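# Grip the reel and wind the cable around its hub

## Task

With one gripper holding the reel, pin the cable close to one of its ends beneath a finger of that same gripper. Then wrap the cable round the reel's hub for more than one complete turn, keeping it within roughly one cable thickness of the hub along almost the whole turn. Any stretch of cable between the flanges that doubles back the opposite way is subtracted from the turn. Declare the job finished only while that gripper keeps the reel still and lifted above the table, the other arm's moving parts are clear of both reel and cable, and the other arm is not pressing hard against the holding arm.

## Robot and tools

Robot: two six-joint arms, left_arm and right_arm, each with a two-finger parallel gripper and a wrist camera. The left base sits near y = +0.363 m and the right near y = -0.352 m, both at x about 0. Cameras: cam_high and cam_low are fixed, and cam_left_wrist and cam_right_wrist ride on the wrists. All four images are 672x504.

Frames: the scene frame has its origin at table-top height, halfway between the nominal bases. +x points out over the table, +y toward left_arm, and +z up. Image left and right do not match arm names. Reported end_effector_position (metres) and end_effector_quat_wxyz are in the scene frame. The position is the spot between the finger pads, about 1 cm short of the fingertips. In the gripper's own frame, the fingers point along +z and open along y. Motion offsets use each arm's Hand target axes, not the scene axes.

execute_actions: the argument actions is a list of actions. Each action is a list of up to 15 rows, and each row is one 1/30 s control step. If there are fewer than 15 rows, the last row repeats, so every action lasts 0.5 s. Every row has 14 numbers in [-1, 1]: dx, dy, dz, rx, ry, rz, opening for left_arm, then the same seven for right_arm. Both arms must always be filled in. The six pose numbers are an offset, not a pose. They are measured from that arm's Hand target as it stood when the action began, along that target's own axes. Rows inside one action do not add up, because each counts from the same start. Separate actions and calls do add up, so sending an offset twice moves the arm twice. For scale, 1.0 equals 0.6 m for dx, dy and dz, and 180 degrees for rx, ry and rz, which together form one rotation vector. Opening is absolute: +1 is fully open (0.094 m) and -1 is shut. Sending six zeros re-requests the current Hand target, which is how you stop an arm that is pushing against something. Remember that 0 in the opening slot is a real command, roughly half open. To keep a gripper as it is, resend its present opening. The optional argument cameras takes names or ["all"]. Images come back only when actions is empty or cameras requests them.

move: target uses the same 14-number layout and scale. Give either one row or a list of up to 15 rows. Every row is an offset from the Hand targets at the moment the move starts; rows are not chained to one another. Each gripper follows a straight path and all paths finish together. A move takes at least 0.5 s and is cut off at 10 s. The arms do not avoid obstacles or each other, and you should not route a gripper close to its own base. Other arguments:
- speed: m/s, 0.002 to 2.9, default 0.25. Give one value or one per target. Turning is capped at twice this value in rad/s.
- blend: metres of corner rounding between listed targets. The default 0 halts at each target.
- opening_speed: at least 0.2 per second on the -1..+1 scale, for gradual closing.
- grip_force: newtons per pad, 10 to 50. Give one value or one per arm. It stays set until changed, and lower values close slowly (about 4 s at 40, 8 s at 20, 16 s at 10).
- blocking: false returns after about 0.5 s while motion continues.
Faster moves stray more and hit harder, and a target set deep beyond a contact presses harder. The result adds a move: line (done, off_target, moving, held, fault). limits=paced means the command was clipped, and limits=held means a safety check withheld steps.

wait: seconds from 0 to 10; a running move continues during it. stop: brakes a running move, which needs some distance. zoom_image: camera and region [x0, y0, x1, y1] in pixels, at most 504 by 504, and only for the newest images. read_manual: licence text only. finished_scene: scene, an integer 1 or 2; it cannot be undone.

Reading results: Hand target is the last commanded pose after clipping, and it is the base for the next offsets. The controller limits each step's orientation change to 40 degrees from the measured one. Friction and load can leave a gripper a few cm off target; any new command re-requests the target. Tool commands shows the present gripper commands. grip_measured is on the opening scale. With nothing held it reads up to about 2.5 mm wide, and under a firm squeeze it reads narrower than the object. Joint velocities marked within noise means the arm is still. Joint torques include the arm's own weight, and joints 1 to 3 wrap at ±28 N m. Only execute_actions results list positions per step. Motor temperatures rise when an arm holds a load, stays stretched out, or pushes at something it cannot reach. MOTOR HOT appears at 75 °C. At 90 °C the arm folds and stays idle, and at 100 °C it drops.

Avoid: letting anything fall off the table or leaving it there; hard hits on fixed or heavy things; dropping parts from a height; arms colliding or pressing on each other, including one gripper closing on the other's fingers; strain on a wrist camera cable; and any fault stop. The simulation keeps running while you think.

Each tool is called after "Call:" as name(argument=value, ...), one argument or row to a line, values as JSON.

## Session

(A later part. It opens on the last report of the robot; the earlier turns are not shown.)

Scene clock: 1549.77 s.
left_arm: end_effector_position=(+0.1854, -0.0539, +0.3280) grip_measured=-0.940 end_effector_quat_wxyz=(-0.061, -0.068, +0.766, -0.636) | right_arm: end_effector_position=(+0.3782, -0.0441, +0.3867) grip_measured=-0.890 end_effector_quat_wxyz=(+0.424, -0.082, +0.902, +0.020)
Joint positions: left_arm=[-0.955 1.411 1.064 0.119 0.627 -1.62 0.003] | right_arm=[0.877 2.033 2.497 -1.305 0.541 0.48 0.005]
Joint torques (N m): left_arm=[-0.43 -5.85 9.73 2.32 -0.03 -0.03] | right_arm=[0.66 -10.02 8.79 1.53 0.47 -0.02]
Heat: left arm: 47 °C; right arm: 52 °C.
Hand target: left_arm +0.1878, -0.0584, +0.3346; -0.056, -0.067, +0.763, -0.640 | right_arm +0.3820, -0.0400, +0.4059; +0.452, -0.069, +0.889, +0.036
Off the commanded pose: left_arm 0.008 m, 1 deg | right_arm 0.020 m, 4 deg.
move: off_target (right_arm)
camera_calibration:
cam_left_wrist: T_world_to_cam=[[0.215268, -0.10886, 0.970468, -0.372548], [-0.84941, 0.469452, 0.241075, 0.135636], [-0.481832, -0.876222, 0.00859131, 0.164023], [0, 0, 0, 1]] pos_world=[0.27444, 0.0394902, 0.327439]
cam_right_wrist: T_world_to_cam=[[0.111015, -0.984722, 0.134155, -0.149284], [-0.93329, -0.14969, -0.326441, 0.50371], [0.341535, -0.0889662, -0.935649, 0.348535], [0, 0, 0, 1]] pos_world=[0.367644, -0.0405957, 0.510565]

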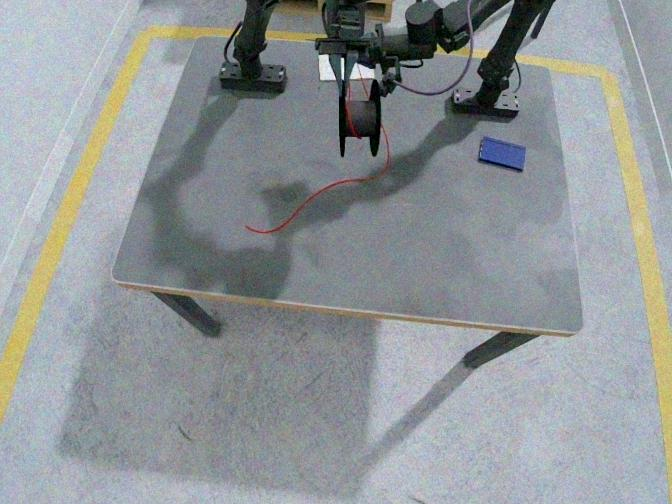

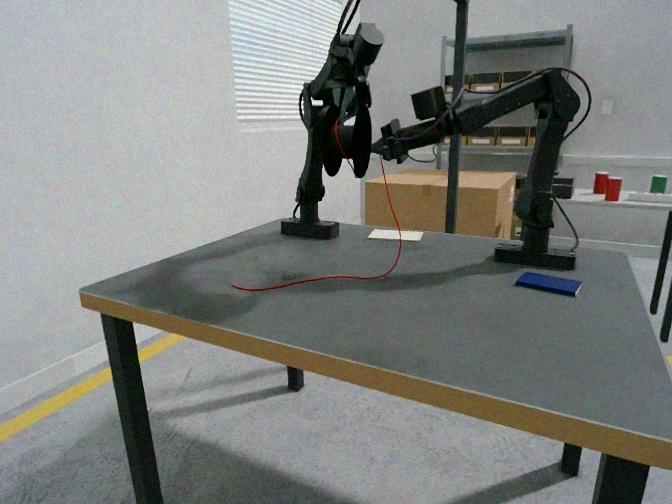

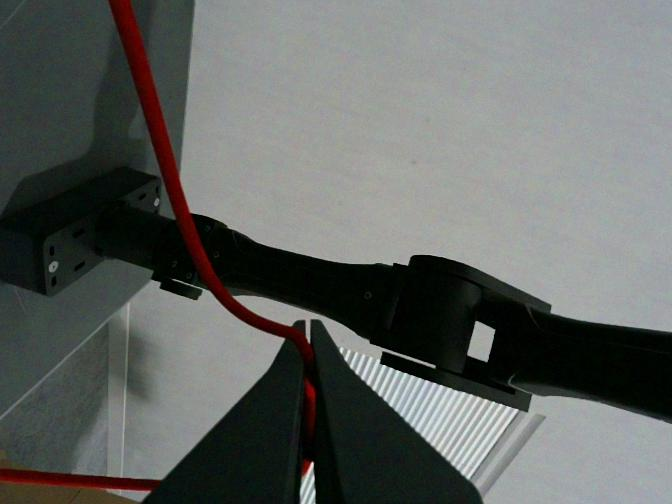

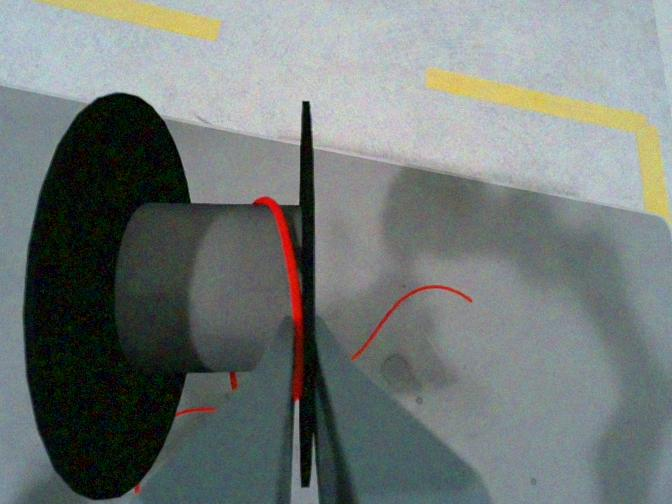

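Call:
move(
  target=[0.0254,-0.0089,0.0364,0,0,0,-1,0,0,0,0,0,0,-1],
  speed=0.08,
  cameras=["cam_right_wrist"],
)

Call:
zoom_image(
  camera="cam_right_wrist",
  region=[60, 180, 320, 440],
)

Scene clock: 1556.33 s.
left_arm: end_effector_position=(+0.1720, -0.0763, +0.3337) grip_measured=-0.940 end_effector_quat_wxyz=(-0.060, -0.067, +0.765, -0.638) | right_arm: end_effector_position=(+0.3780, -0.0443, +0.3865) grip_measured=-0.890 end_effector_quat_wxyz=(+0.424, -0.082, +0.902, +0.020)
Joint positions: left_arm=[-1.034 1.45 1.113 0.125 0.55 -1.64 0.003] | right_arm=[0.877 2.033 2.497 -1.306 0.541 0.48 0.005]
Joint torques (N m): left_arm=[-0.47 -6.16 9.7 2.33 -0.03 -0.02] | right_arm=[0.58 -9.85 8.73 1.54 0.42 -0.04]
Heat: left arm: 47 °C; right arm: 52 °C.
Hand target: left_arm +0.1737, -0.0813, +0.3386; -0.056, -0.067, +0.763, -0.640 | right_arm +0.3820, -0.0401, +0.4058; +0.452, -0.070, +0.889, +0.036
Off the commanded pose: left_arm 0.007 m, 1 deg | right_arm 0.020 m, 4 deg.
move: off_target (right_arm)
camera_calibration:
cam_right_wrist: T_world_to_cam=[[0.111377, -0.984498, 0.135495, -0.150066], [-0.933573, -0.150387, -0.325307, 0.503142], [0.340641, -0.090263, -0.935851, 0.348728], [0, 0, 0, 1]] pos_world=[0.367643, -0.040597, 0.510366]
Images, in order (width x height): cam_right_wrist 672x504.

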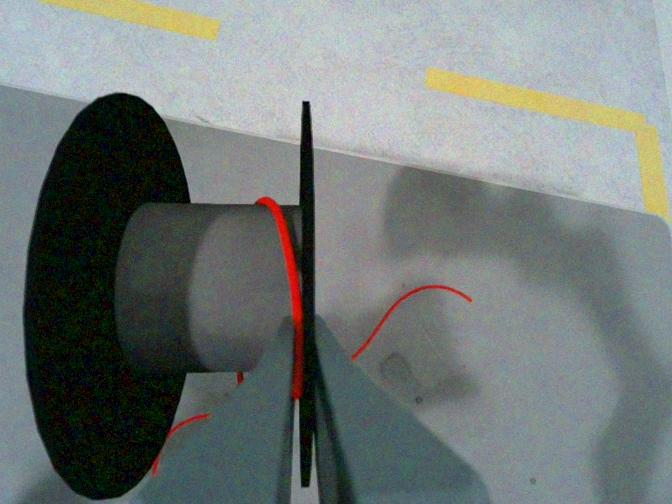

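Scaled by 1.938 from the camera's 672x504 image, which has a finer 960x720 frame.

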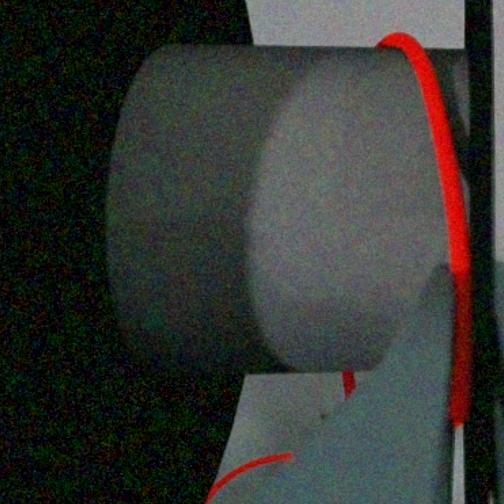

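Call:
move(
  target=[0.0400,-0.003,0.006,0,0,0,-1,0,0,0,0,0,0,-1],
  speed=0.06,
  cameras=["all"],
)

Call:
zoom_image(
  camera="cam_right_wrist",
  region=[60, 180, 320, 440],
)

Call:
zoom_image(
  camera="cam_low",
  region=[280, 60, 460, 220],
)

Scene clock: 1561.10 s.
left_arm: end_effector_position=(+0.1540, -0.0869, +0.3323) grip_measured=-0.940 end_effector_quat_wxyz=(-0.059, -0.070, +0.767, -0.635) | right_arm: end_effector_position=(+0.3772, -0.0448, +0.3854) grip_measured=-0.890 end_effector_quat_wxyz=(+0.421, -0.084, +0.903, +0.019)
Joint positions: left_arm=[-1.104 1.45 1.113 0.125 0.476 -1.656 0.003] | right_arm=[0.877 2.033 2.497 -1.313 0.538 0.479 0.005]
Joint torques (N m): left_arm=[-0.72 -8.84 9.07 2.21 -0.04 -0.01] | right_arm=[0.62 -9.87 8.69 1.56 0.49 0.03]
Heat: left arm: 48 °C; right arm: 52 °C.
Hand target: left_arm +0.1504, -0.0859, +0.3438; -0.056, -0.067, +0.763, -0.640 | right_arm +0.3820, -0.0401, +0.4058; +0.452, -0.070, +0.889, +0.036
Off the commanded pose: left_arm 0.012 m, 1 deg | right_arm 0.022 m, 5 deg.
move: off_target (left_arm, right_arm)
camera_calibration:
cam_left_wrist: T_world_to_cam=[[0.215149, -0.111988, 0.970139, -0.373703], [-0.852287, 0.463459, 0.242512, 0.122802], [-0.476778, -0.879013, 0.00426677, 0.120311], [0, 0, 0, 1]] pos_world=[0.242426, 0.00699148, 0.33225]
cam_right_wrist: T_world_to_cam=[[0.113902, -0.983724, 0.138976, -0.152554], [-0.935042, -0.15342, -0.319624, 0.500021], [0.335743, -0.0935427, -0.937297, 0.350202], [0, 0, 0, 1]] pos_world=[0.367339, -0.0405991, 0.509263]

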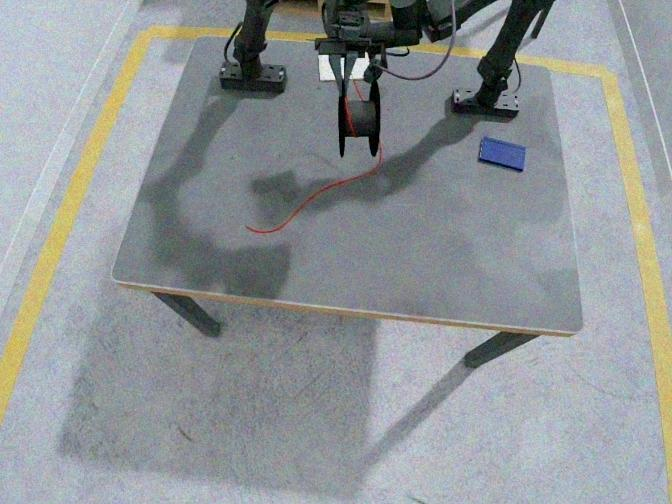

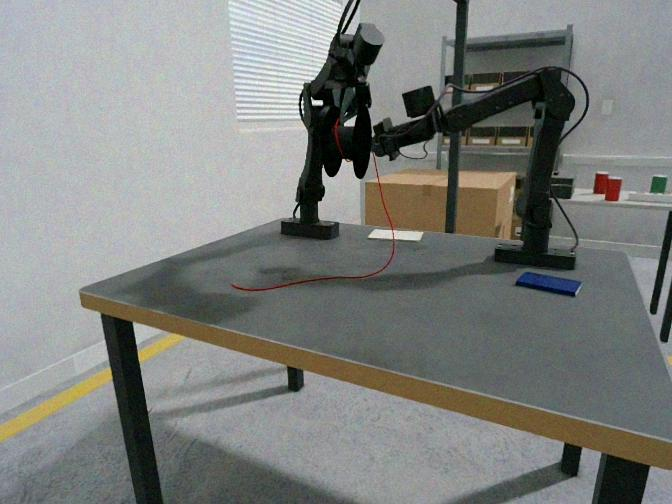

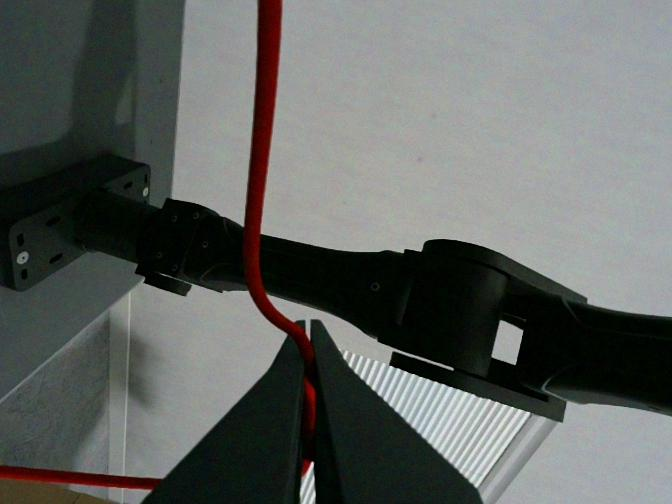

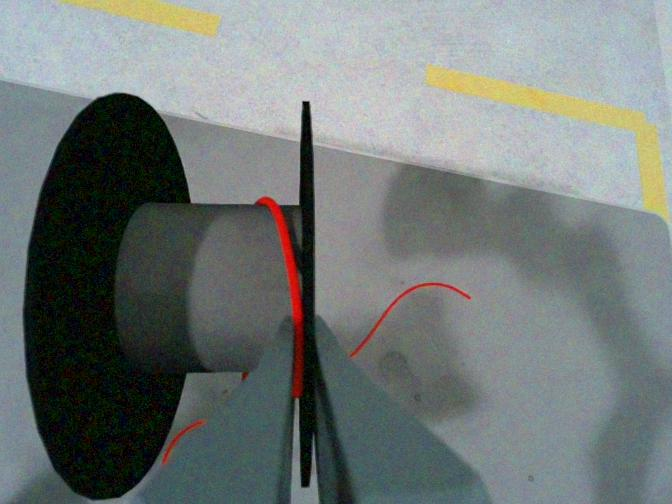

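Scaled by 1.938 from the camera's 672x504 image, which has a finer 960x720 frame.

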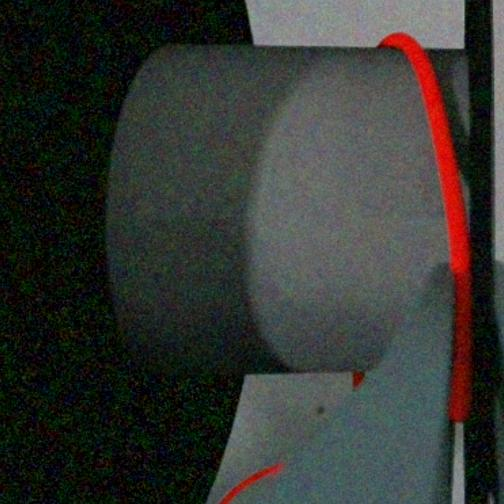

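Scaled by 2.800 from the camera's 672x504 image, which has a finer 960x720 frame.

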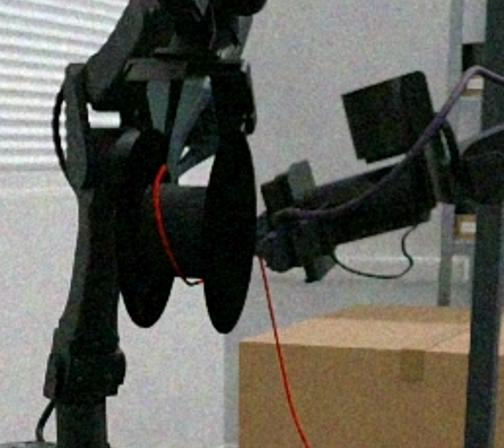

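Call:
move(
  target=[
    [-0.0487,-0.0080,-0.1643,0,0,0,-1,0,0,0,0,0,0,-1],
    [-0.0788,-0.1302,-0.2801,0.0724,-0.0530,-0.0787,-1,0,0,0,0,0,0,-1],
  ],
  speed=0.12,
  blend=[0.03,0],
  cameras=["all"],
)

Call:
zoom_image(
  camera="cam_right_wrist",
  region=[60, 180, 320, 440],
)

Call:
zoom_image(
  camera="cam_low",
  region=[280, 60, 460, 220],
)

Call:
zoom_image(
  camera="cam_high",
  region=[300, 20, 460, 180],
)

Scene clock: 1589.87 s.
left_arm: end_effector_position=(+0.2111, +0.0624, +0.4263) grip_measured=-0.940 end_effector_quat_wxyz=(-0.075, -0.222, +0.682, -0.693) | right_arm: end_effector_position=(+0.3772, -0.0448, +0.3854) grip_measured=-0.890 end_effector_quat_wxyz=(+0.421, -0.084, +0.903, +0.019)
Joint positions: left_arm=[-0.668 1.057 1.06 -0.039 0.712 -1.968 0.003] | right_arm=[0.877 2.033 2.497 -1.313 0.538 0.479 0.005]
Joint torques (N m): left_arm=[0.54 -4.42 9.46 2.19 -0.07 -0.06] | right_arm=[0.61 -10.18 8.87 1.54 0.53 0]
Heat: left arm: 48 °C; right arm: 54 °C.
Hand target: left_arm +0.2105, +0.0676, +0.4407; -0.063, -0.219, +0.674, -0.703 | right_arm +0.3820, -0.0401, +0.4058; +0.452, -0.070, +0.889, +0.036
Off the commanded pose: left_arm 0.015 m, 2 deg | right_arm 0.022 m, 5 deg.
move: off_target (left_arm, right_arm)
camera_calibration:
cam_left_wrist: T_world_to_cam=[[0.419661, 0.1365, 0.897358, -0.488143], [-0.87683, 0.316526, 0.361913, 0.0429025], [-0.234636, -0.938711, 0.252521, 0.125197], [0, 0, 0, 1]] pos_world=[0.271849, 0.170576, 0.390897]
cam_right_wrist: T_world_to_cam=[[0.113902, -0.983724, 0.138976, -0.152554], [-0.935042, -0.15342, -0.319624, 0.500021], [0.335743, -0.0935427, -0.937297, 0.350202], [0, 0, 0, 1]] pos_world=[0.367339, -0.0405991, 0.509263]

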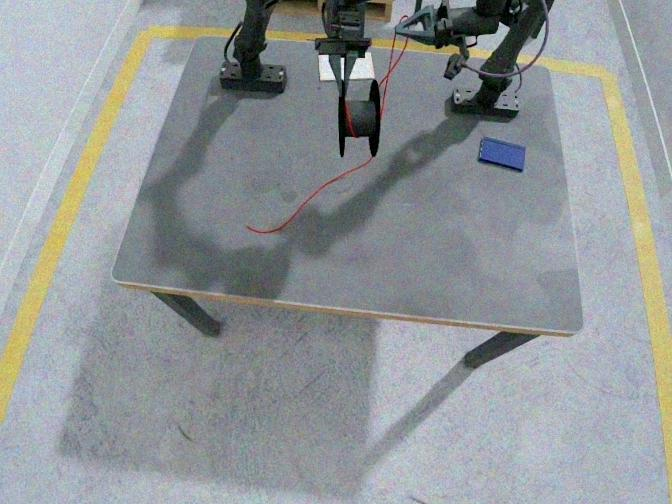

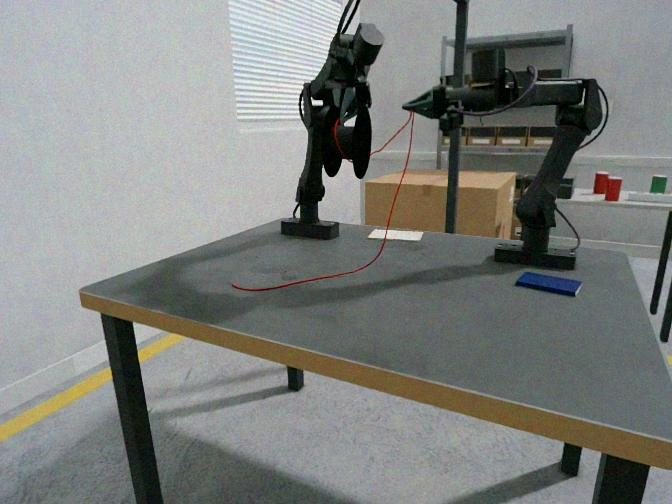

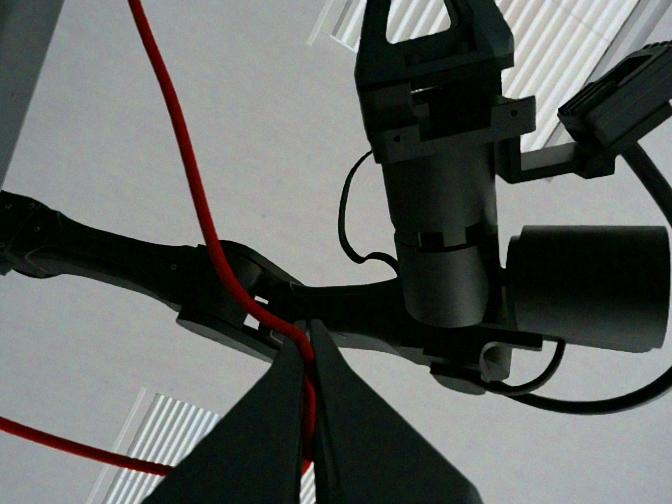

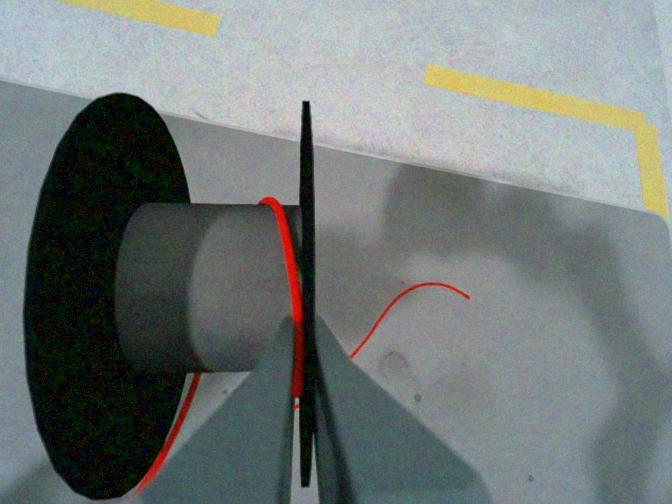

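Scaled by 1.938 from the camera's 672x504 image, which has a finer 960x720 frame.

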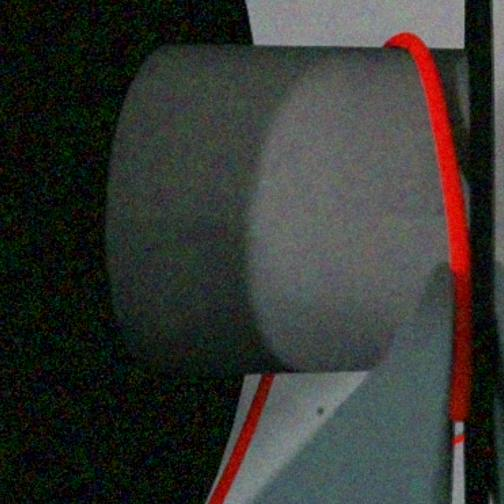

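Scaled by 2.800 from the camera's 672x504 image, which has a finer 960x720 frame.

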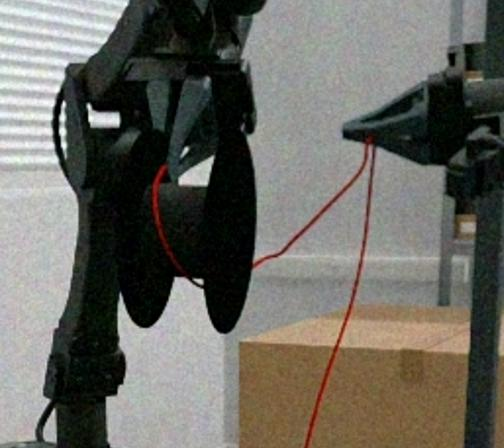

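Scaled by 3.150 from the camera's 672x504 image, which has a finer 960x720 frame.

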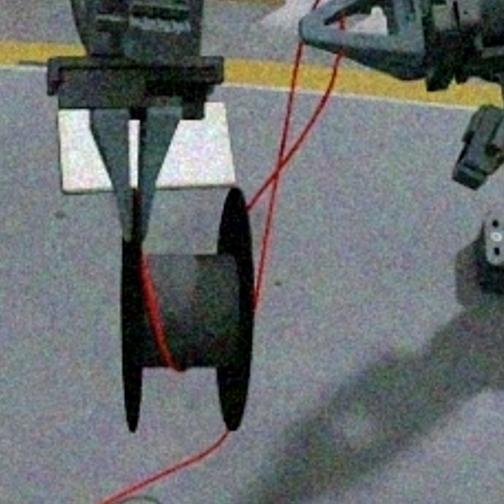

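Call:
move(
  target=[-0.0277,-0.1527,-0.0042,0,0,0,-1,0,0,0,0,0,0,-1],
  speed=0.12,
  cameras=["all"],
)

Call:
zoom_image(
  camera="cam_low",
  region=[280, 60, 460, 220],
)

Call:
zoom_image(
  camera="cam_high",
  region=[300, 20, 460, 180],
)

Scene clock: 1627.17 s.
left_arm: end_effector_position=(+0.2636, +0.0782, +0.5054) grip_measured=-0.940 end_effector_quat_wxyz=(-0.071, -0.234, +0.676, -0.695) | right_arm: end_effector_position=(+0.3755, -0.0372, +0.3874) grip_measured=-0.890 end_effector_quat_wxyz=(+0.424, -0.087, +0.901, +0.032)
Joint positions: left_arm=[-0.495 1.28 1.517 -0.274 0.861 -1.977 0.003] | right_arm=[0.886 2.033 2.497 -1.294 0.525 0.479 0.005]
Joint torques (N m): left_arm=[0.61 -4.77 9.51 2.2 0.17 0.07] | right_arm=[-0.1 -9.91 8.64 1.43 0.62 0.05]
Motor temperatures (°C): left_arm=[29 37 44 46 28 27 31] | right_arm=[27 42 48 55 30 28 32]
Heat: left arm: 46 °C; right arm: 55 °C.
Hand target: left_arm +0.2600, +0.0812, +0.5184; -0.063, -0.219, +0.674, -0.703 | right_arm +0.3819, -0.0399, +0.4058; +0.452, -0.070, +0.889, +0.036
Off the commanded pose: left_arm 0.014 m, 2 deg | right_arm 0.020 m, 4 deg.
move: off_target (left_arm, right_arm)
camera_calibration:
cam_left_wrist: T_world_to_cam=[[0.426025, 0.152841, 0.891707, -0.583398], [-0.880341, 0.297259, 0.369644, 0.0538463], [-0.208571, -0.942484, 0.261192, 0.12151], [0, 0, 0, 1]] pos_world=[0.321289, 0.187682, 0.468579]
cam_right_wrist: T_world_to_cam=[[0.130567, -0.984352, 0.118334, -0.143377], [-0.930794, -0.162808, -0.327285, 0.50143], [0.341429, -0.067412, -0.937487, 0.352288], [0, 0, 0, 1]] pos_world=[0.365167, -0.0357489, 0.511343]

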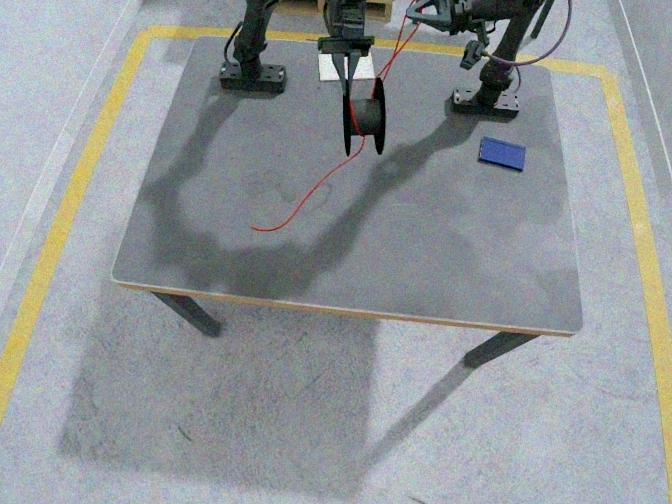

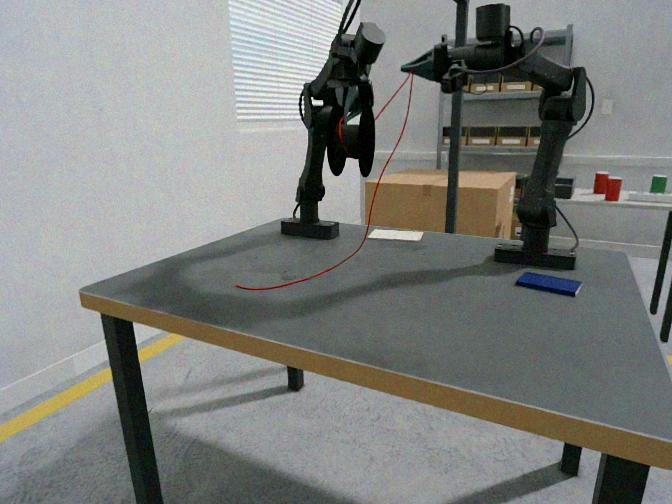

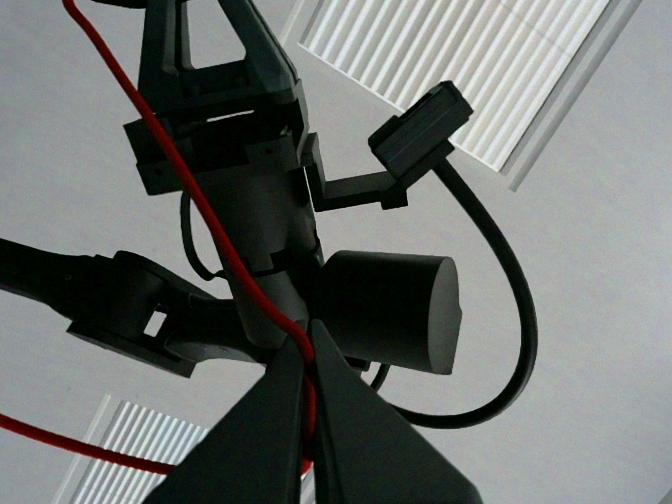

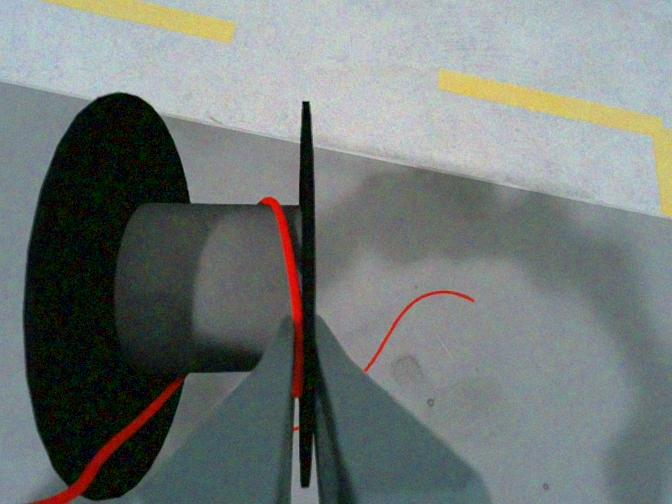

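Scaled by 2.800 from the camera's 672x504 image, which has a finer 960x720 frame.

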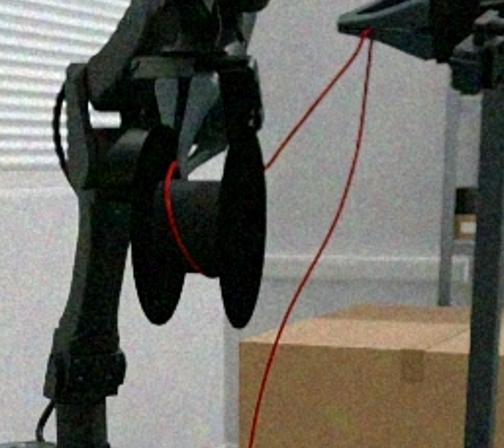

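Scaled by 3.150 from the camera's 672x504 image, which has a finer 960x720 frame.

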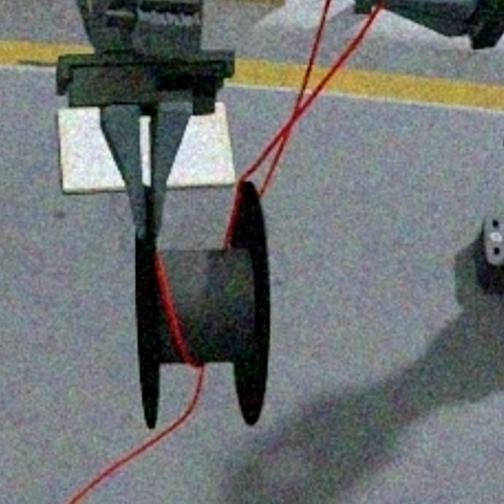

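Call:
move(
  target=[
    [-0.0023,0.0277,0.0597,0,0,0,-1,0,0,0,0,0,0,-1],
    [-0.0672,-0.0505,0.0553,0,0,0,-1,0,0,0,0,0,0,-1],
    [-0.1618,-0.0927,0.0520,0,0,0,-1,0,0,0,0,0,0,-1],
  ],
  speed=0.1,
  blend=[0.015,0.02,0],
  cameras=["all"],
)

Call:
zoom_image(
  camera="cam_low",
  region=[280, 60, 460, 220],
)

Call:
zoom_image(
  camera="cam_high",
  region=[300, 20, 460, 180],
)

Scene clock: 1673.73 s.
left_arm: end_effector_position=(+0.3727, +0.0719, +0.5240) grip_measured=-0.940 end_effector_quat_wxyz=(-0.074, -0.225, +0.675, -0.699) | right_arm: end_effector_position=(+0.3763, -0.0371, +0.3883) grip_measured=-0.890 end_effector_quat_wxyz=(+0.426, -0.086, +0.900, +0.032)
Joint positions: left_arm=[-0.359 1.696 1.965 -0.294 1.012 -1.977 0.003] | right_arm=[0.886 2.033 2.497 -1.289 0.528 0.479 0.005]
Joint torques (N m): left_arm=[0.79 -8.36 9.22 2.11 0.02 0.1] | right_arm=[-0.24 -9.95 8.77 1.42 0.61 -0.04]
Heat: left arm: 49 °C; right arm: 52 °C.
Hand target: left_arm +0.3752, +0.0754, +0.5314; -0.063, -0.219, +0.674, -0.703 | right_arm +0.3819, -0.0400, +0.4059; +0.452, -0.070, +0.889, +0.036
Off the commanded pose: left_arm 0.009 m, 2 deg | right_arm 0.019 m, 4 deg.
move: off_target (right_arm)
camera_calibration:
cam_left_wrist: T_world_to_cam=[[0.420739, 0.154095, 0.893998, -0.64485], [-0.878737, 0.314065, 0.359423, 0.14848], [-0.225389, -0.936813, 0.267548, 0.135933], [0, 0, 0, 1]] pos_world=[0.432426, 0.180079, 0.486759]
cam_right_wrist: T_world_to_cam=[[0.127413, -0.984898, 0.117222, -0.141995], [-0.929542, -0.159801, -0.332287, 0.504001], [0.346001, -0.0666255, -0.935866, 0.350616], [0, 0, 0, 1]] pos_world=[0.365269, -0.0359507, 0.512248]

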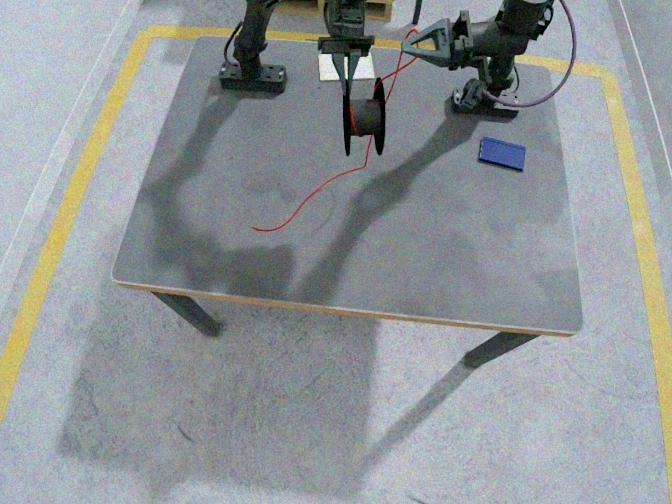

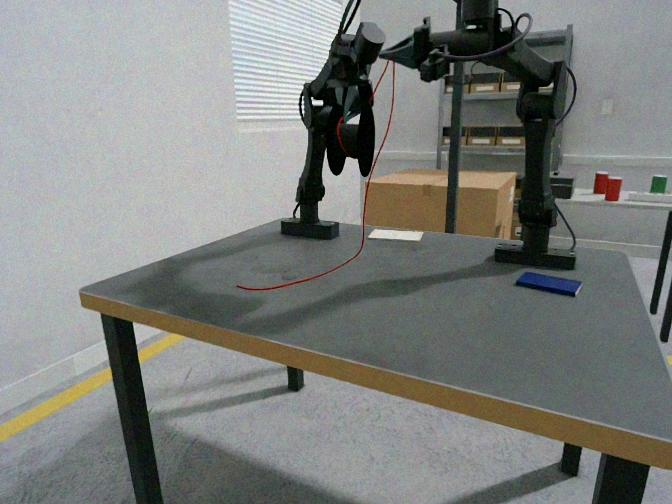

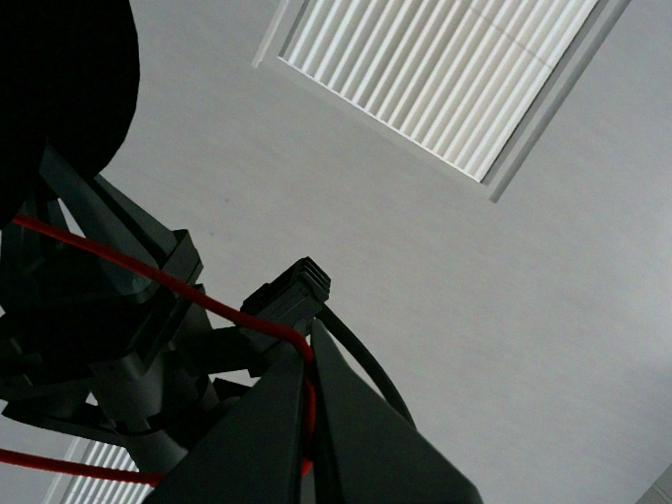

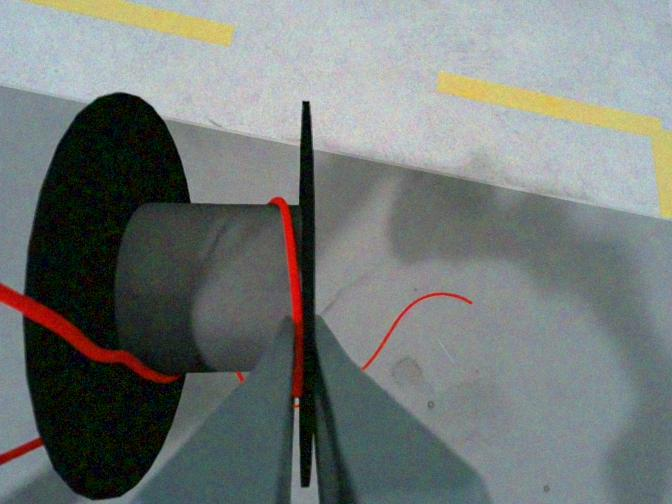

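Scaled by 2.800 from the camera's 672x504 image, which has a finer 960x720 frame.

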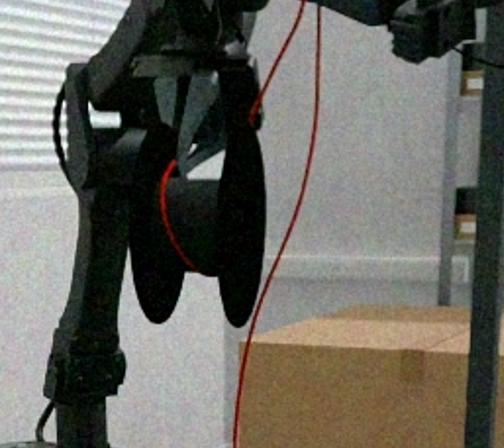

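Scaled by 3.150 from the camera's 672x504 image, which has a finer 960x720 frame.

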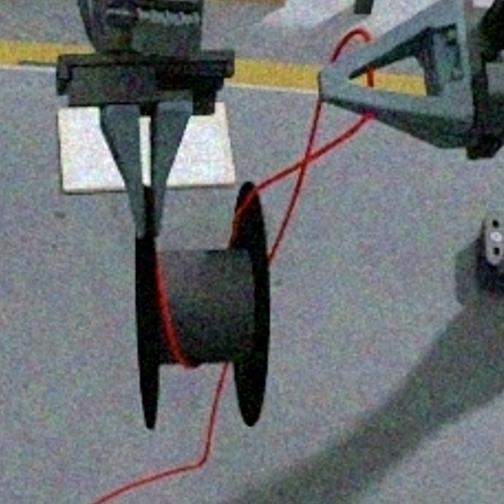

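Call:
move(
  target=[
    [-0.1694,0.0121,0.0322,0,0,0,-1,0,0,0,0,0,0,-1],
    [-0.2351,0.0512,0.0512,0,0,0,-1,0,0,0,0,0,0,-1],
  ],
  speed=0.1,
  blend=[0.02,0],
  cameras=["all"],
)

Call:
zoom_image(
  camera="cam_low",
  region=[280, 60, 460, 220],
)

Call:
zoom_image(
  camera="cam_high",
  region=[300, 20, 460, 180],
)

Scene clock: 1701.43 s.
left_arm: end_effector_position=(+0.4786, +0.0627, +0.4509) grip_measured=-0.940 end_effector_quat_wxyz=(-0.087, -0.208, +0.679, -0.699) | right_arm: end_effector_position=(+0.3781, -0.0370, +0.3904) grip_measured=-0.890 end_effector_quat_wxyz=(+0.431, -0.083, +0.898, +0.032)
Joint positions: left_arm=[-0.292 2.058 2.127 -0.085 1.123 -1.977 0.003] | right_arm=[0.885 2.033 2.497 -1.279 0.535 0.479 0.005]
Joint torques (N m): left_arm=[1.76 -11.34 8.36 2.19 -0.28 0.11] | right_arm=[-0.14 -9.89 8.68 1.28 0.54 -0.05]
Heat: left arm: 48 °C; right arm: 53 °C.
Hand target: left_arm +0.4968, +0.0721, +0.4477; -0.063, -0.219, +0.674, -0.703 | right_arm +0.3820, -0.0400, +0.4059; +0.452, -0.070, +0.889, +0.036
Off the commanded pose: left_arm 0.021 m, 3 deg | right_arm 0.016 m, 3 deg.
move: off_target (left_arm, right_arm)
camera_calibration:
cam_left_wrist: T_world_to_cam=[[0.42012, 0.140295, 0.896558, -0.622531], [-0.867208, 0.353085, 0.351116, 0.266462], [-0.267301, -0.925013, 0.270003, 0.188985], [0, 0, 0, 1]] pos_world=[0.543132, 0.168067, 0.413549]
cam_right_wrist: T_world_to_cam=[[0.121249, -0.986059, 0.113958, -0.13869], [-0.926791, -0.153572, -0.342745, 0.509654], [0.355467, -0.0640575, -0.932491, 0.347104], [0, 0, 0, 1]] pos_world=[0.365775, -0.0362527, 0.514157]

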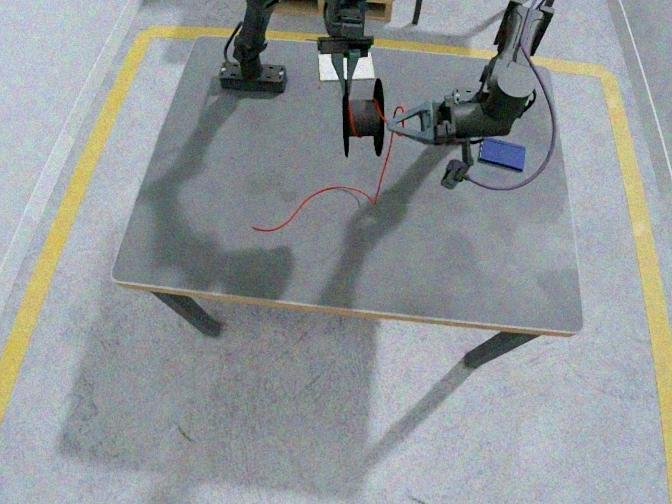

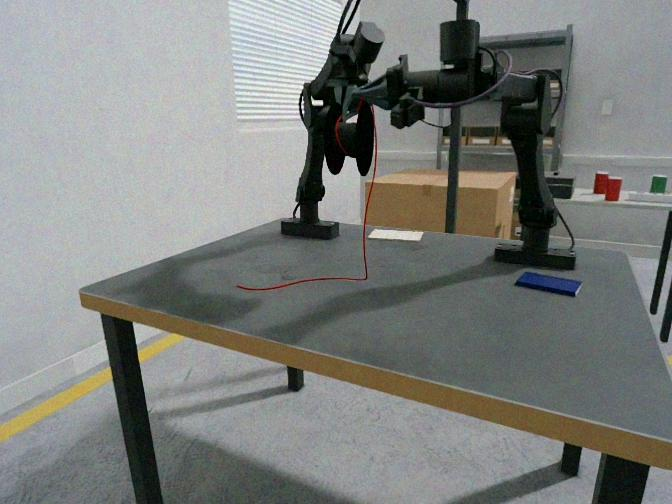

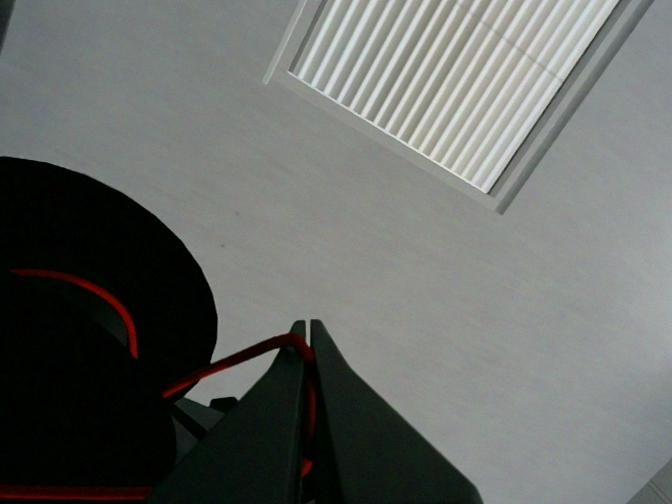

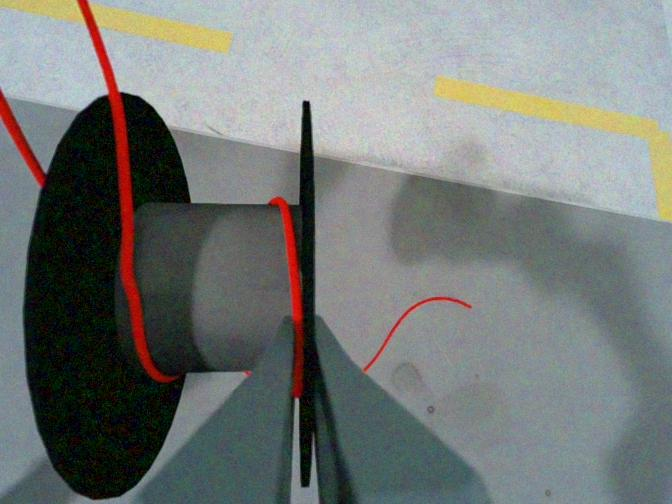

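Scaled by 2.800 from the camera's 672x504 image, which has a finer 960x720 frame.

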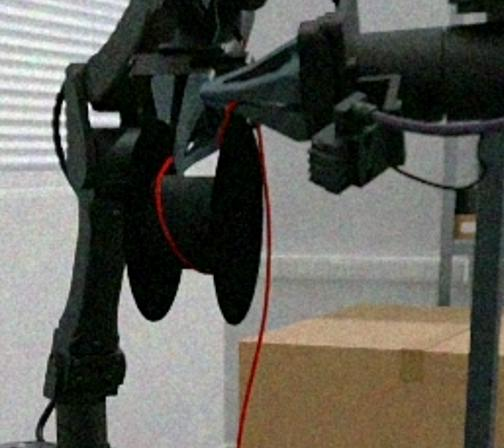

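Scaled by 3.150 from the camera's 672x504 image, which has a finer 960x720 frame.

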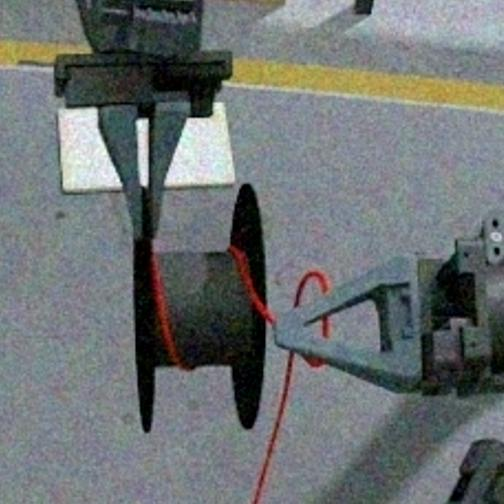

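Call:
move(
  target=[
    [-0.0302,0.0507,0.0087,0,0,0,-1,0,0,0,0,0,0,-1],
    [-0.0280,0.0513,0.0585,0,0,0,-1,0,0,0,0,0,0,-1],
  ],
  speed=0.08,
  blend=[0.01,0],
  cameras=["all"],
)

Call:
zoom_image(
  camera="cam_low",
  region=[280, 60, 460, 220],
)

Call:
zoom_image(
  camera="cam_high",
  region=[300, 20, 460, 180],
)

Scene clock: 1719.07 s.
left_arm: end_effector_position=(+0.4939, +0.0382, +0.4181) grip_measured=-0.940 end_effector_quat_wxyz=(-0.075, -0.202, +0.677, -0.704) | right_arm: end_effector_position=(+0.3782, -0.0389, +0.3902) grip_measured=-0.890 end_effector_quat_wxyz=(+0.432, -0.082, +0.898, +0.027)
Joint positions: left_arm=[-0.334 2.113 2.065 0.053 1.07 -1.971 0.003] | right_arm=[0.885 2.033 2.497 -1.284 0.544 0.479 0.005]
Joint torques (N m): left_arm=[0.25 -11.81 9.24 1.99 -0.38 0.05] | right_arm=[0.08 -9.77 8.98 1.34 0.44 -0.03]
Heat: left arm: 47 °C; right arm: 51 °C.
Hand target: left_arm +0.5078, +0.0388, +0.4127; -0.063, -0.219, +0.674, -0.703 | right_arm +0.3820, -0.0401, +0.4059; +0.452, -0.070, +0.889, +0.036
Off the commanded pose: left_arm 0.015 m, 2 deg | right_arm 0.016 m, 3 deg.
move: off_target (left_arm, right_arm)
camera_calibration:
cam_left_wrist: T_world_to_cam=[[0.395685, 0.148751, 0.90626, -0.588471], [-0.879443, 0.34568, 0.327237, 0.316243], [-0.264599, -0.926487, 0.267599, 0.178906], [0, 0, 0, 1]] pos_world=[0.558305, 0.143971, 0.381946]
cam_right_wrist: T_world_to_cam=[[0.115176, -0.985807, 0.122146, -0.141538], [-0.9272, -0.150811, -0.342865, 0.509723], [0.356419, -0.073764, -0.93141, 0.345514], [0, 0, 0, 1]] pos_world=[0.365769, -0.0371708, 0.51387]

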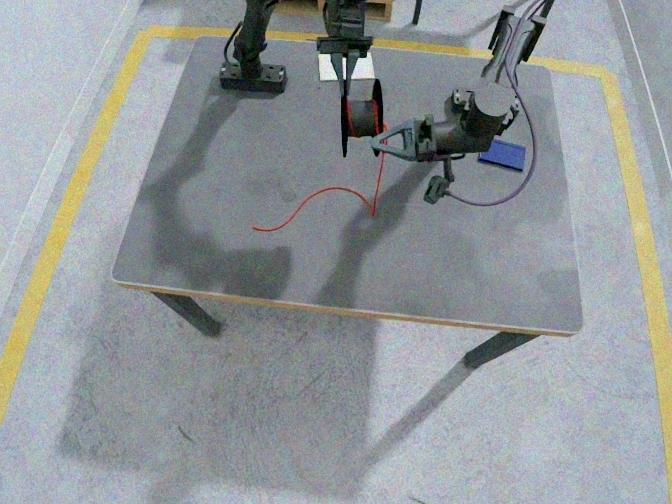

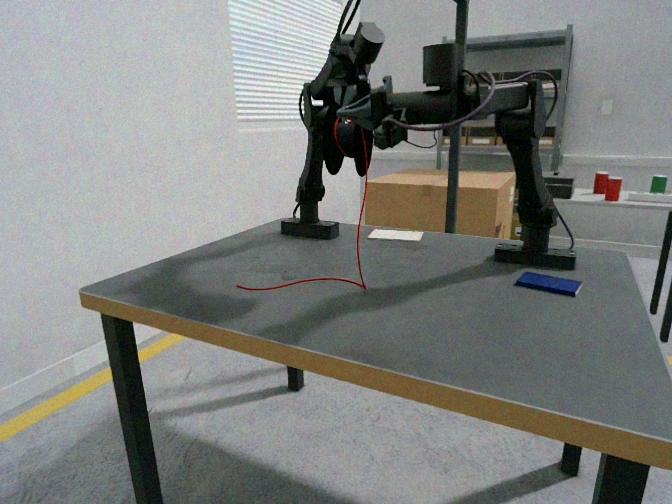

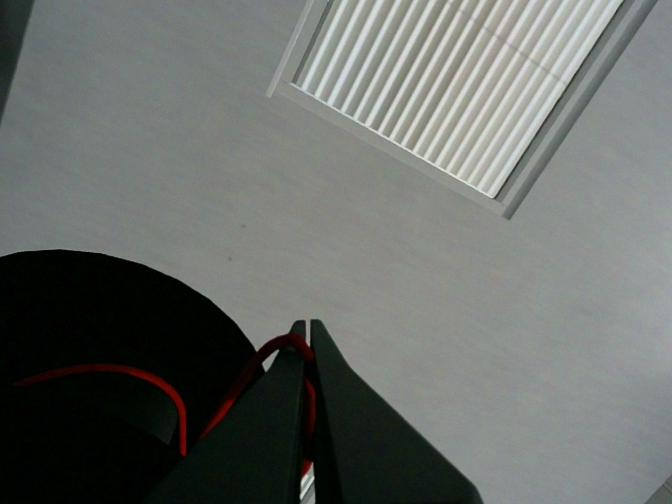

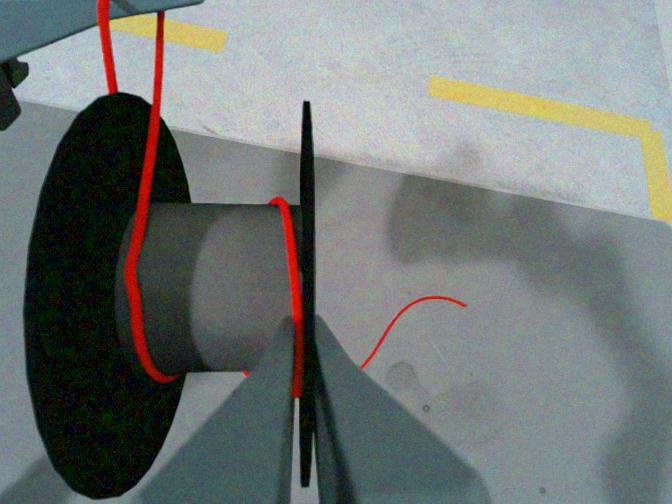

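Scaled by 2.800 from the camera's 672x504 image, which has a finer 960x720 frame.

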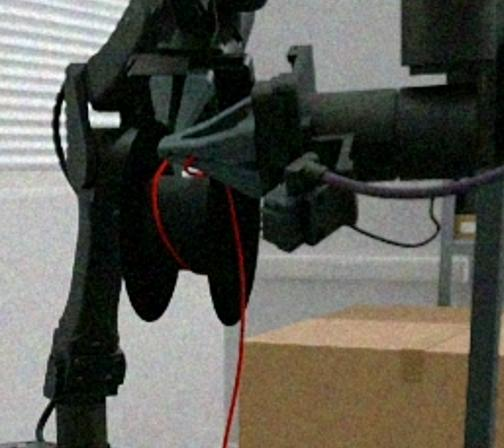

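Scaled by 3.150 from the camera's 672x504 image, which has a finer 960x720 frame.

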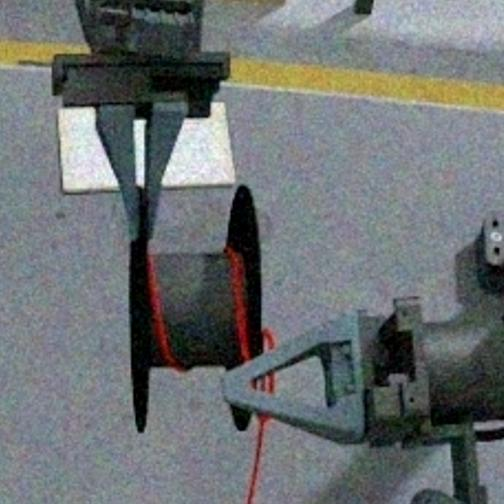

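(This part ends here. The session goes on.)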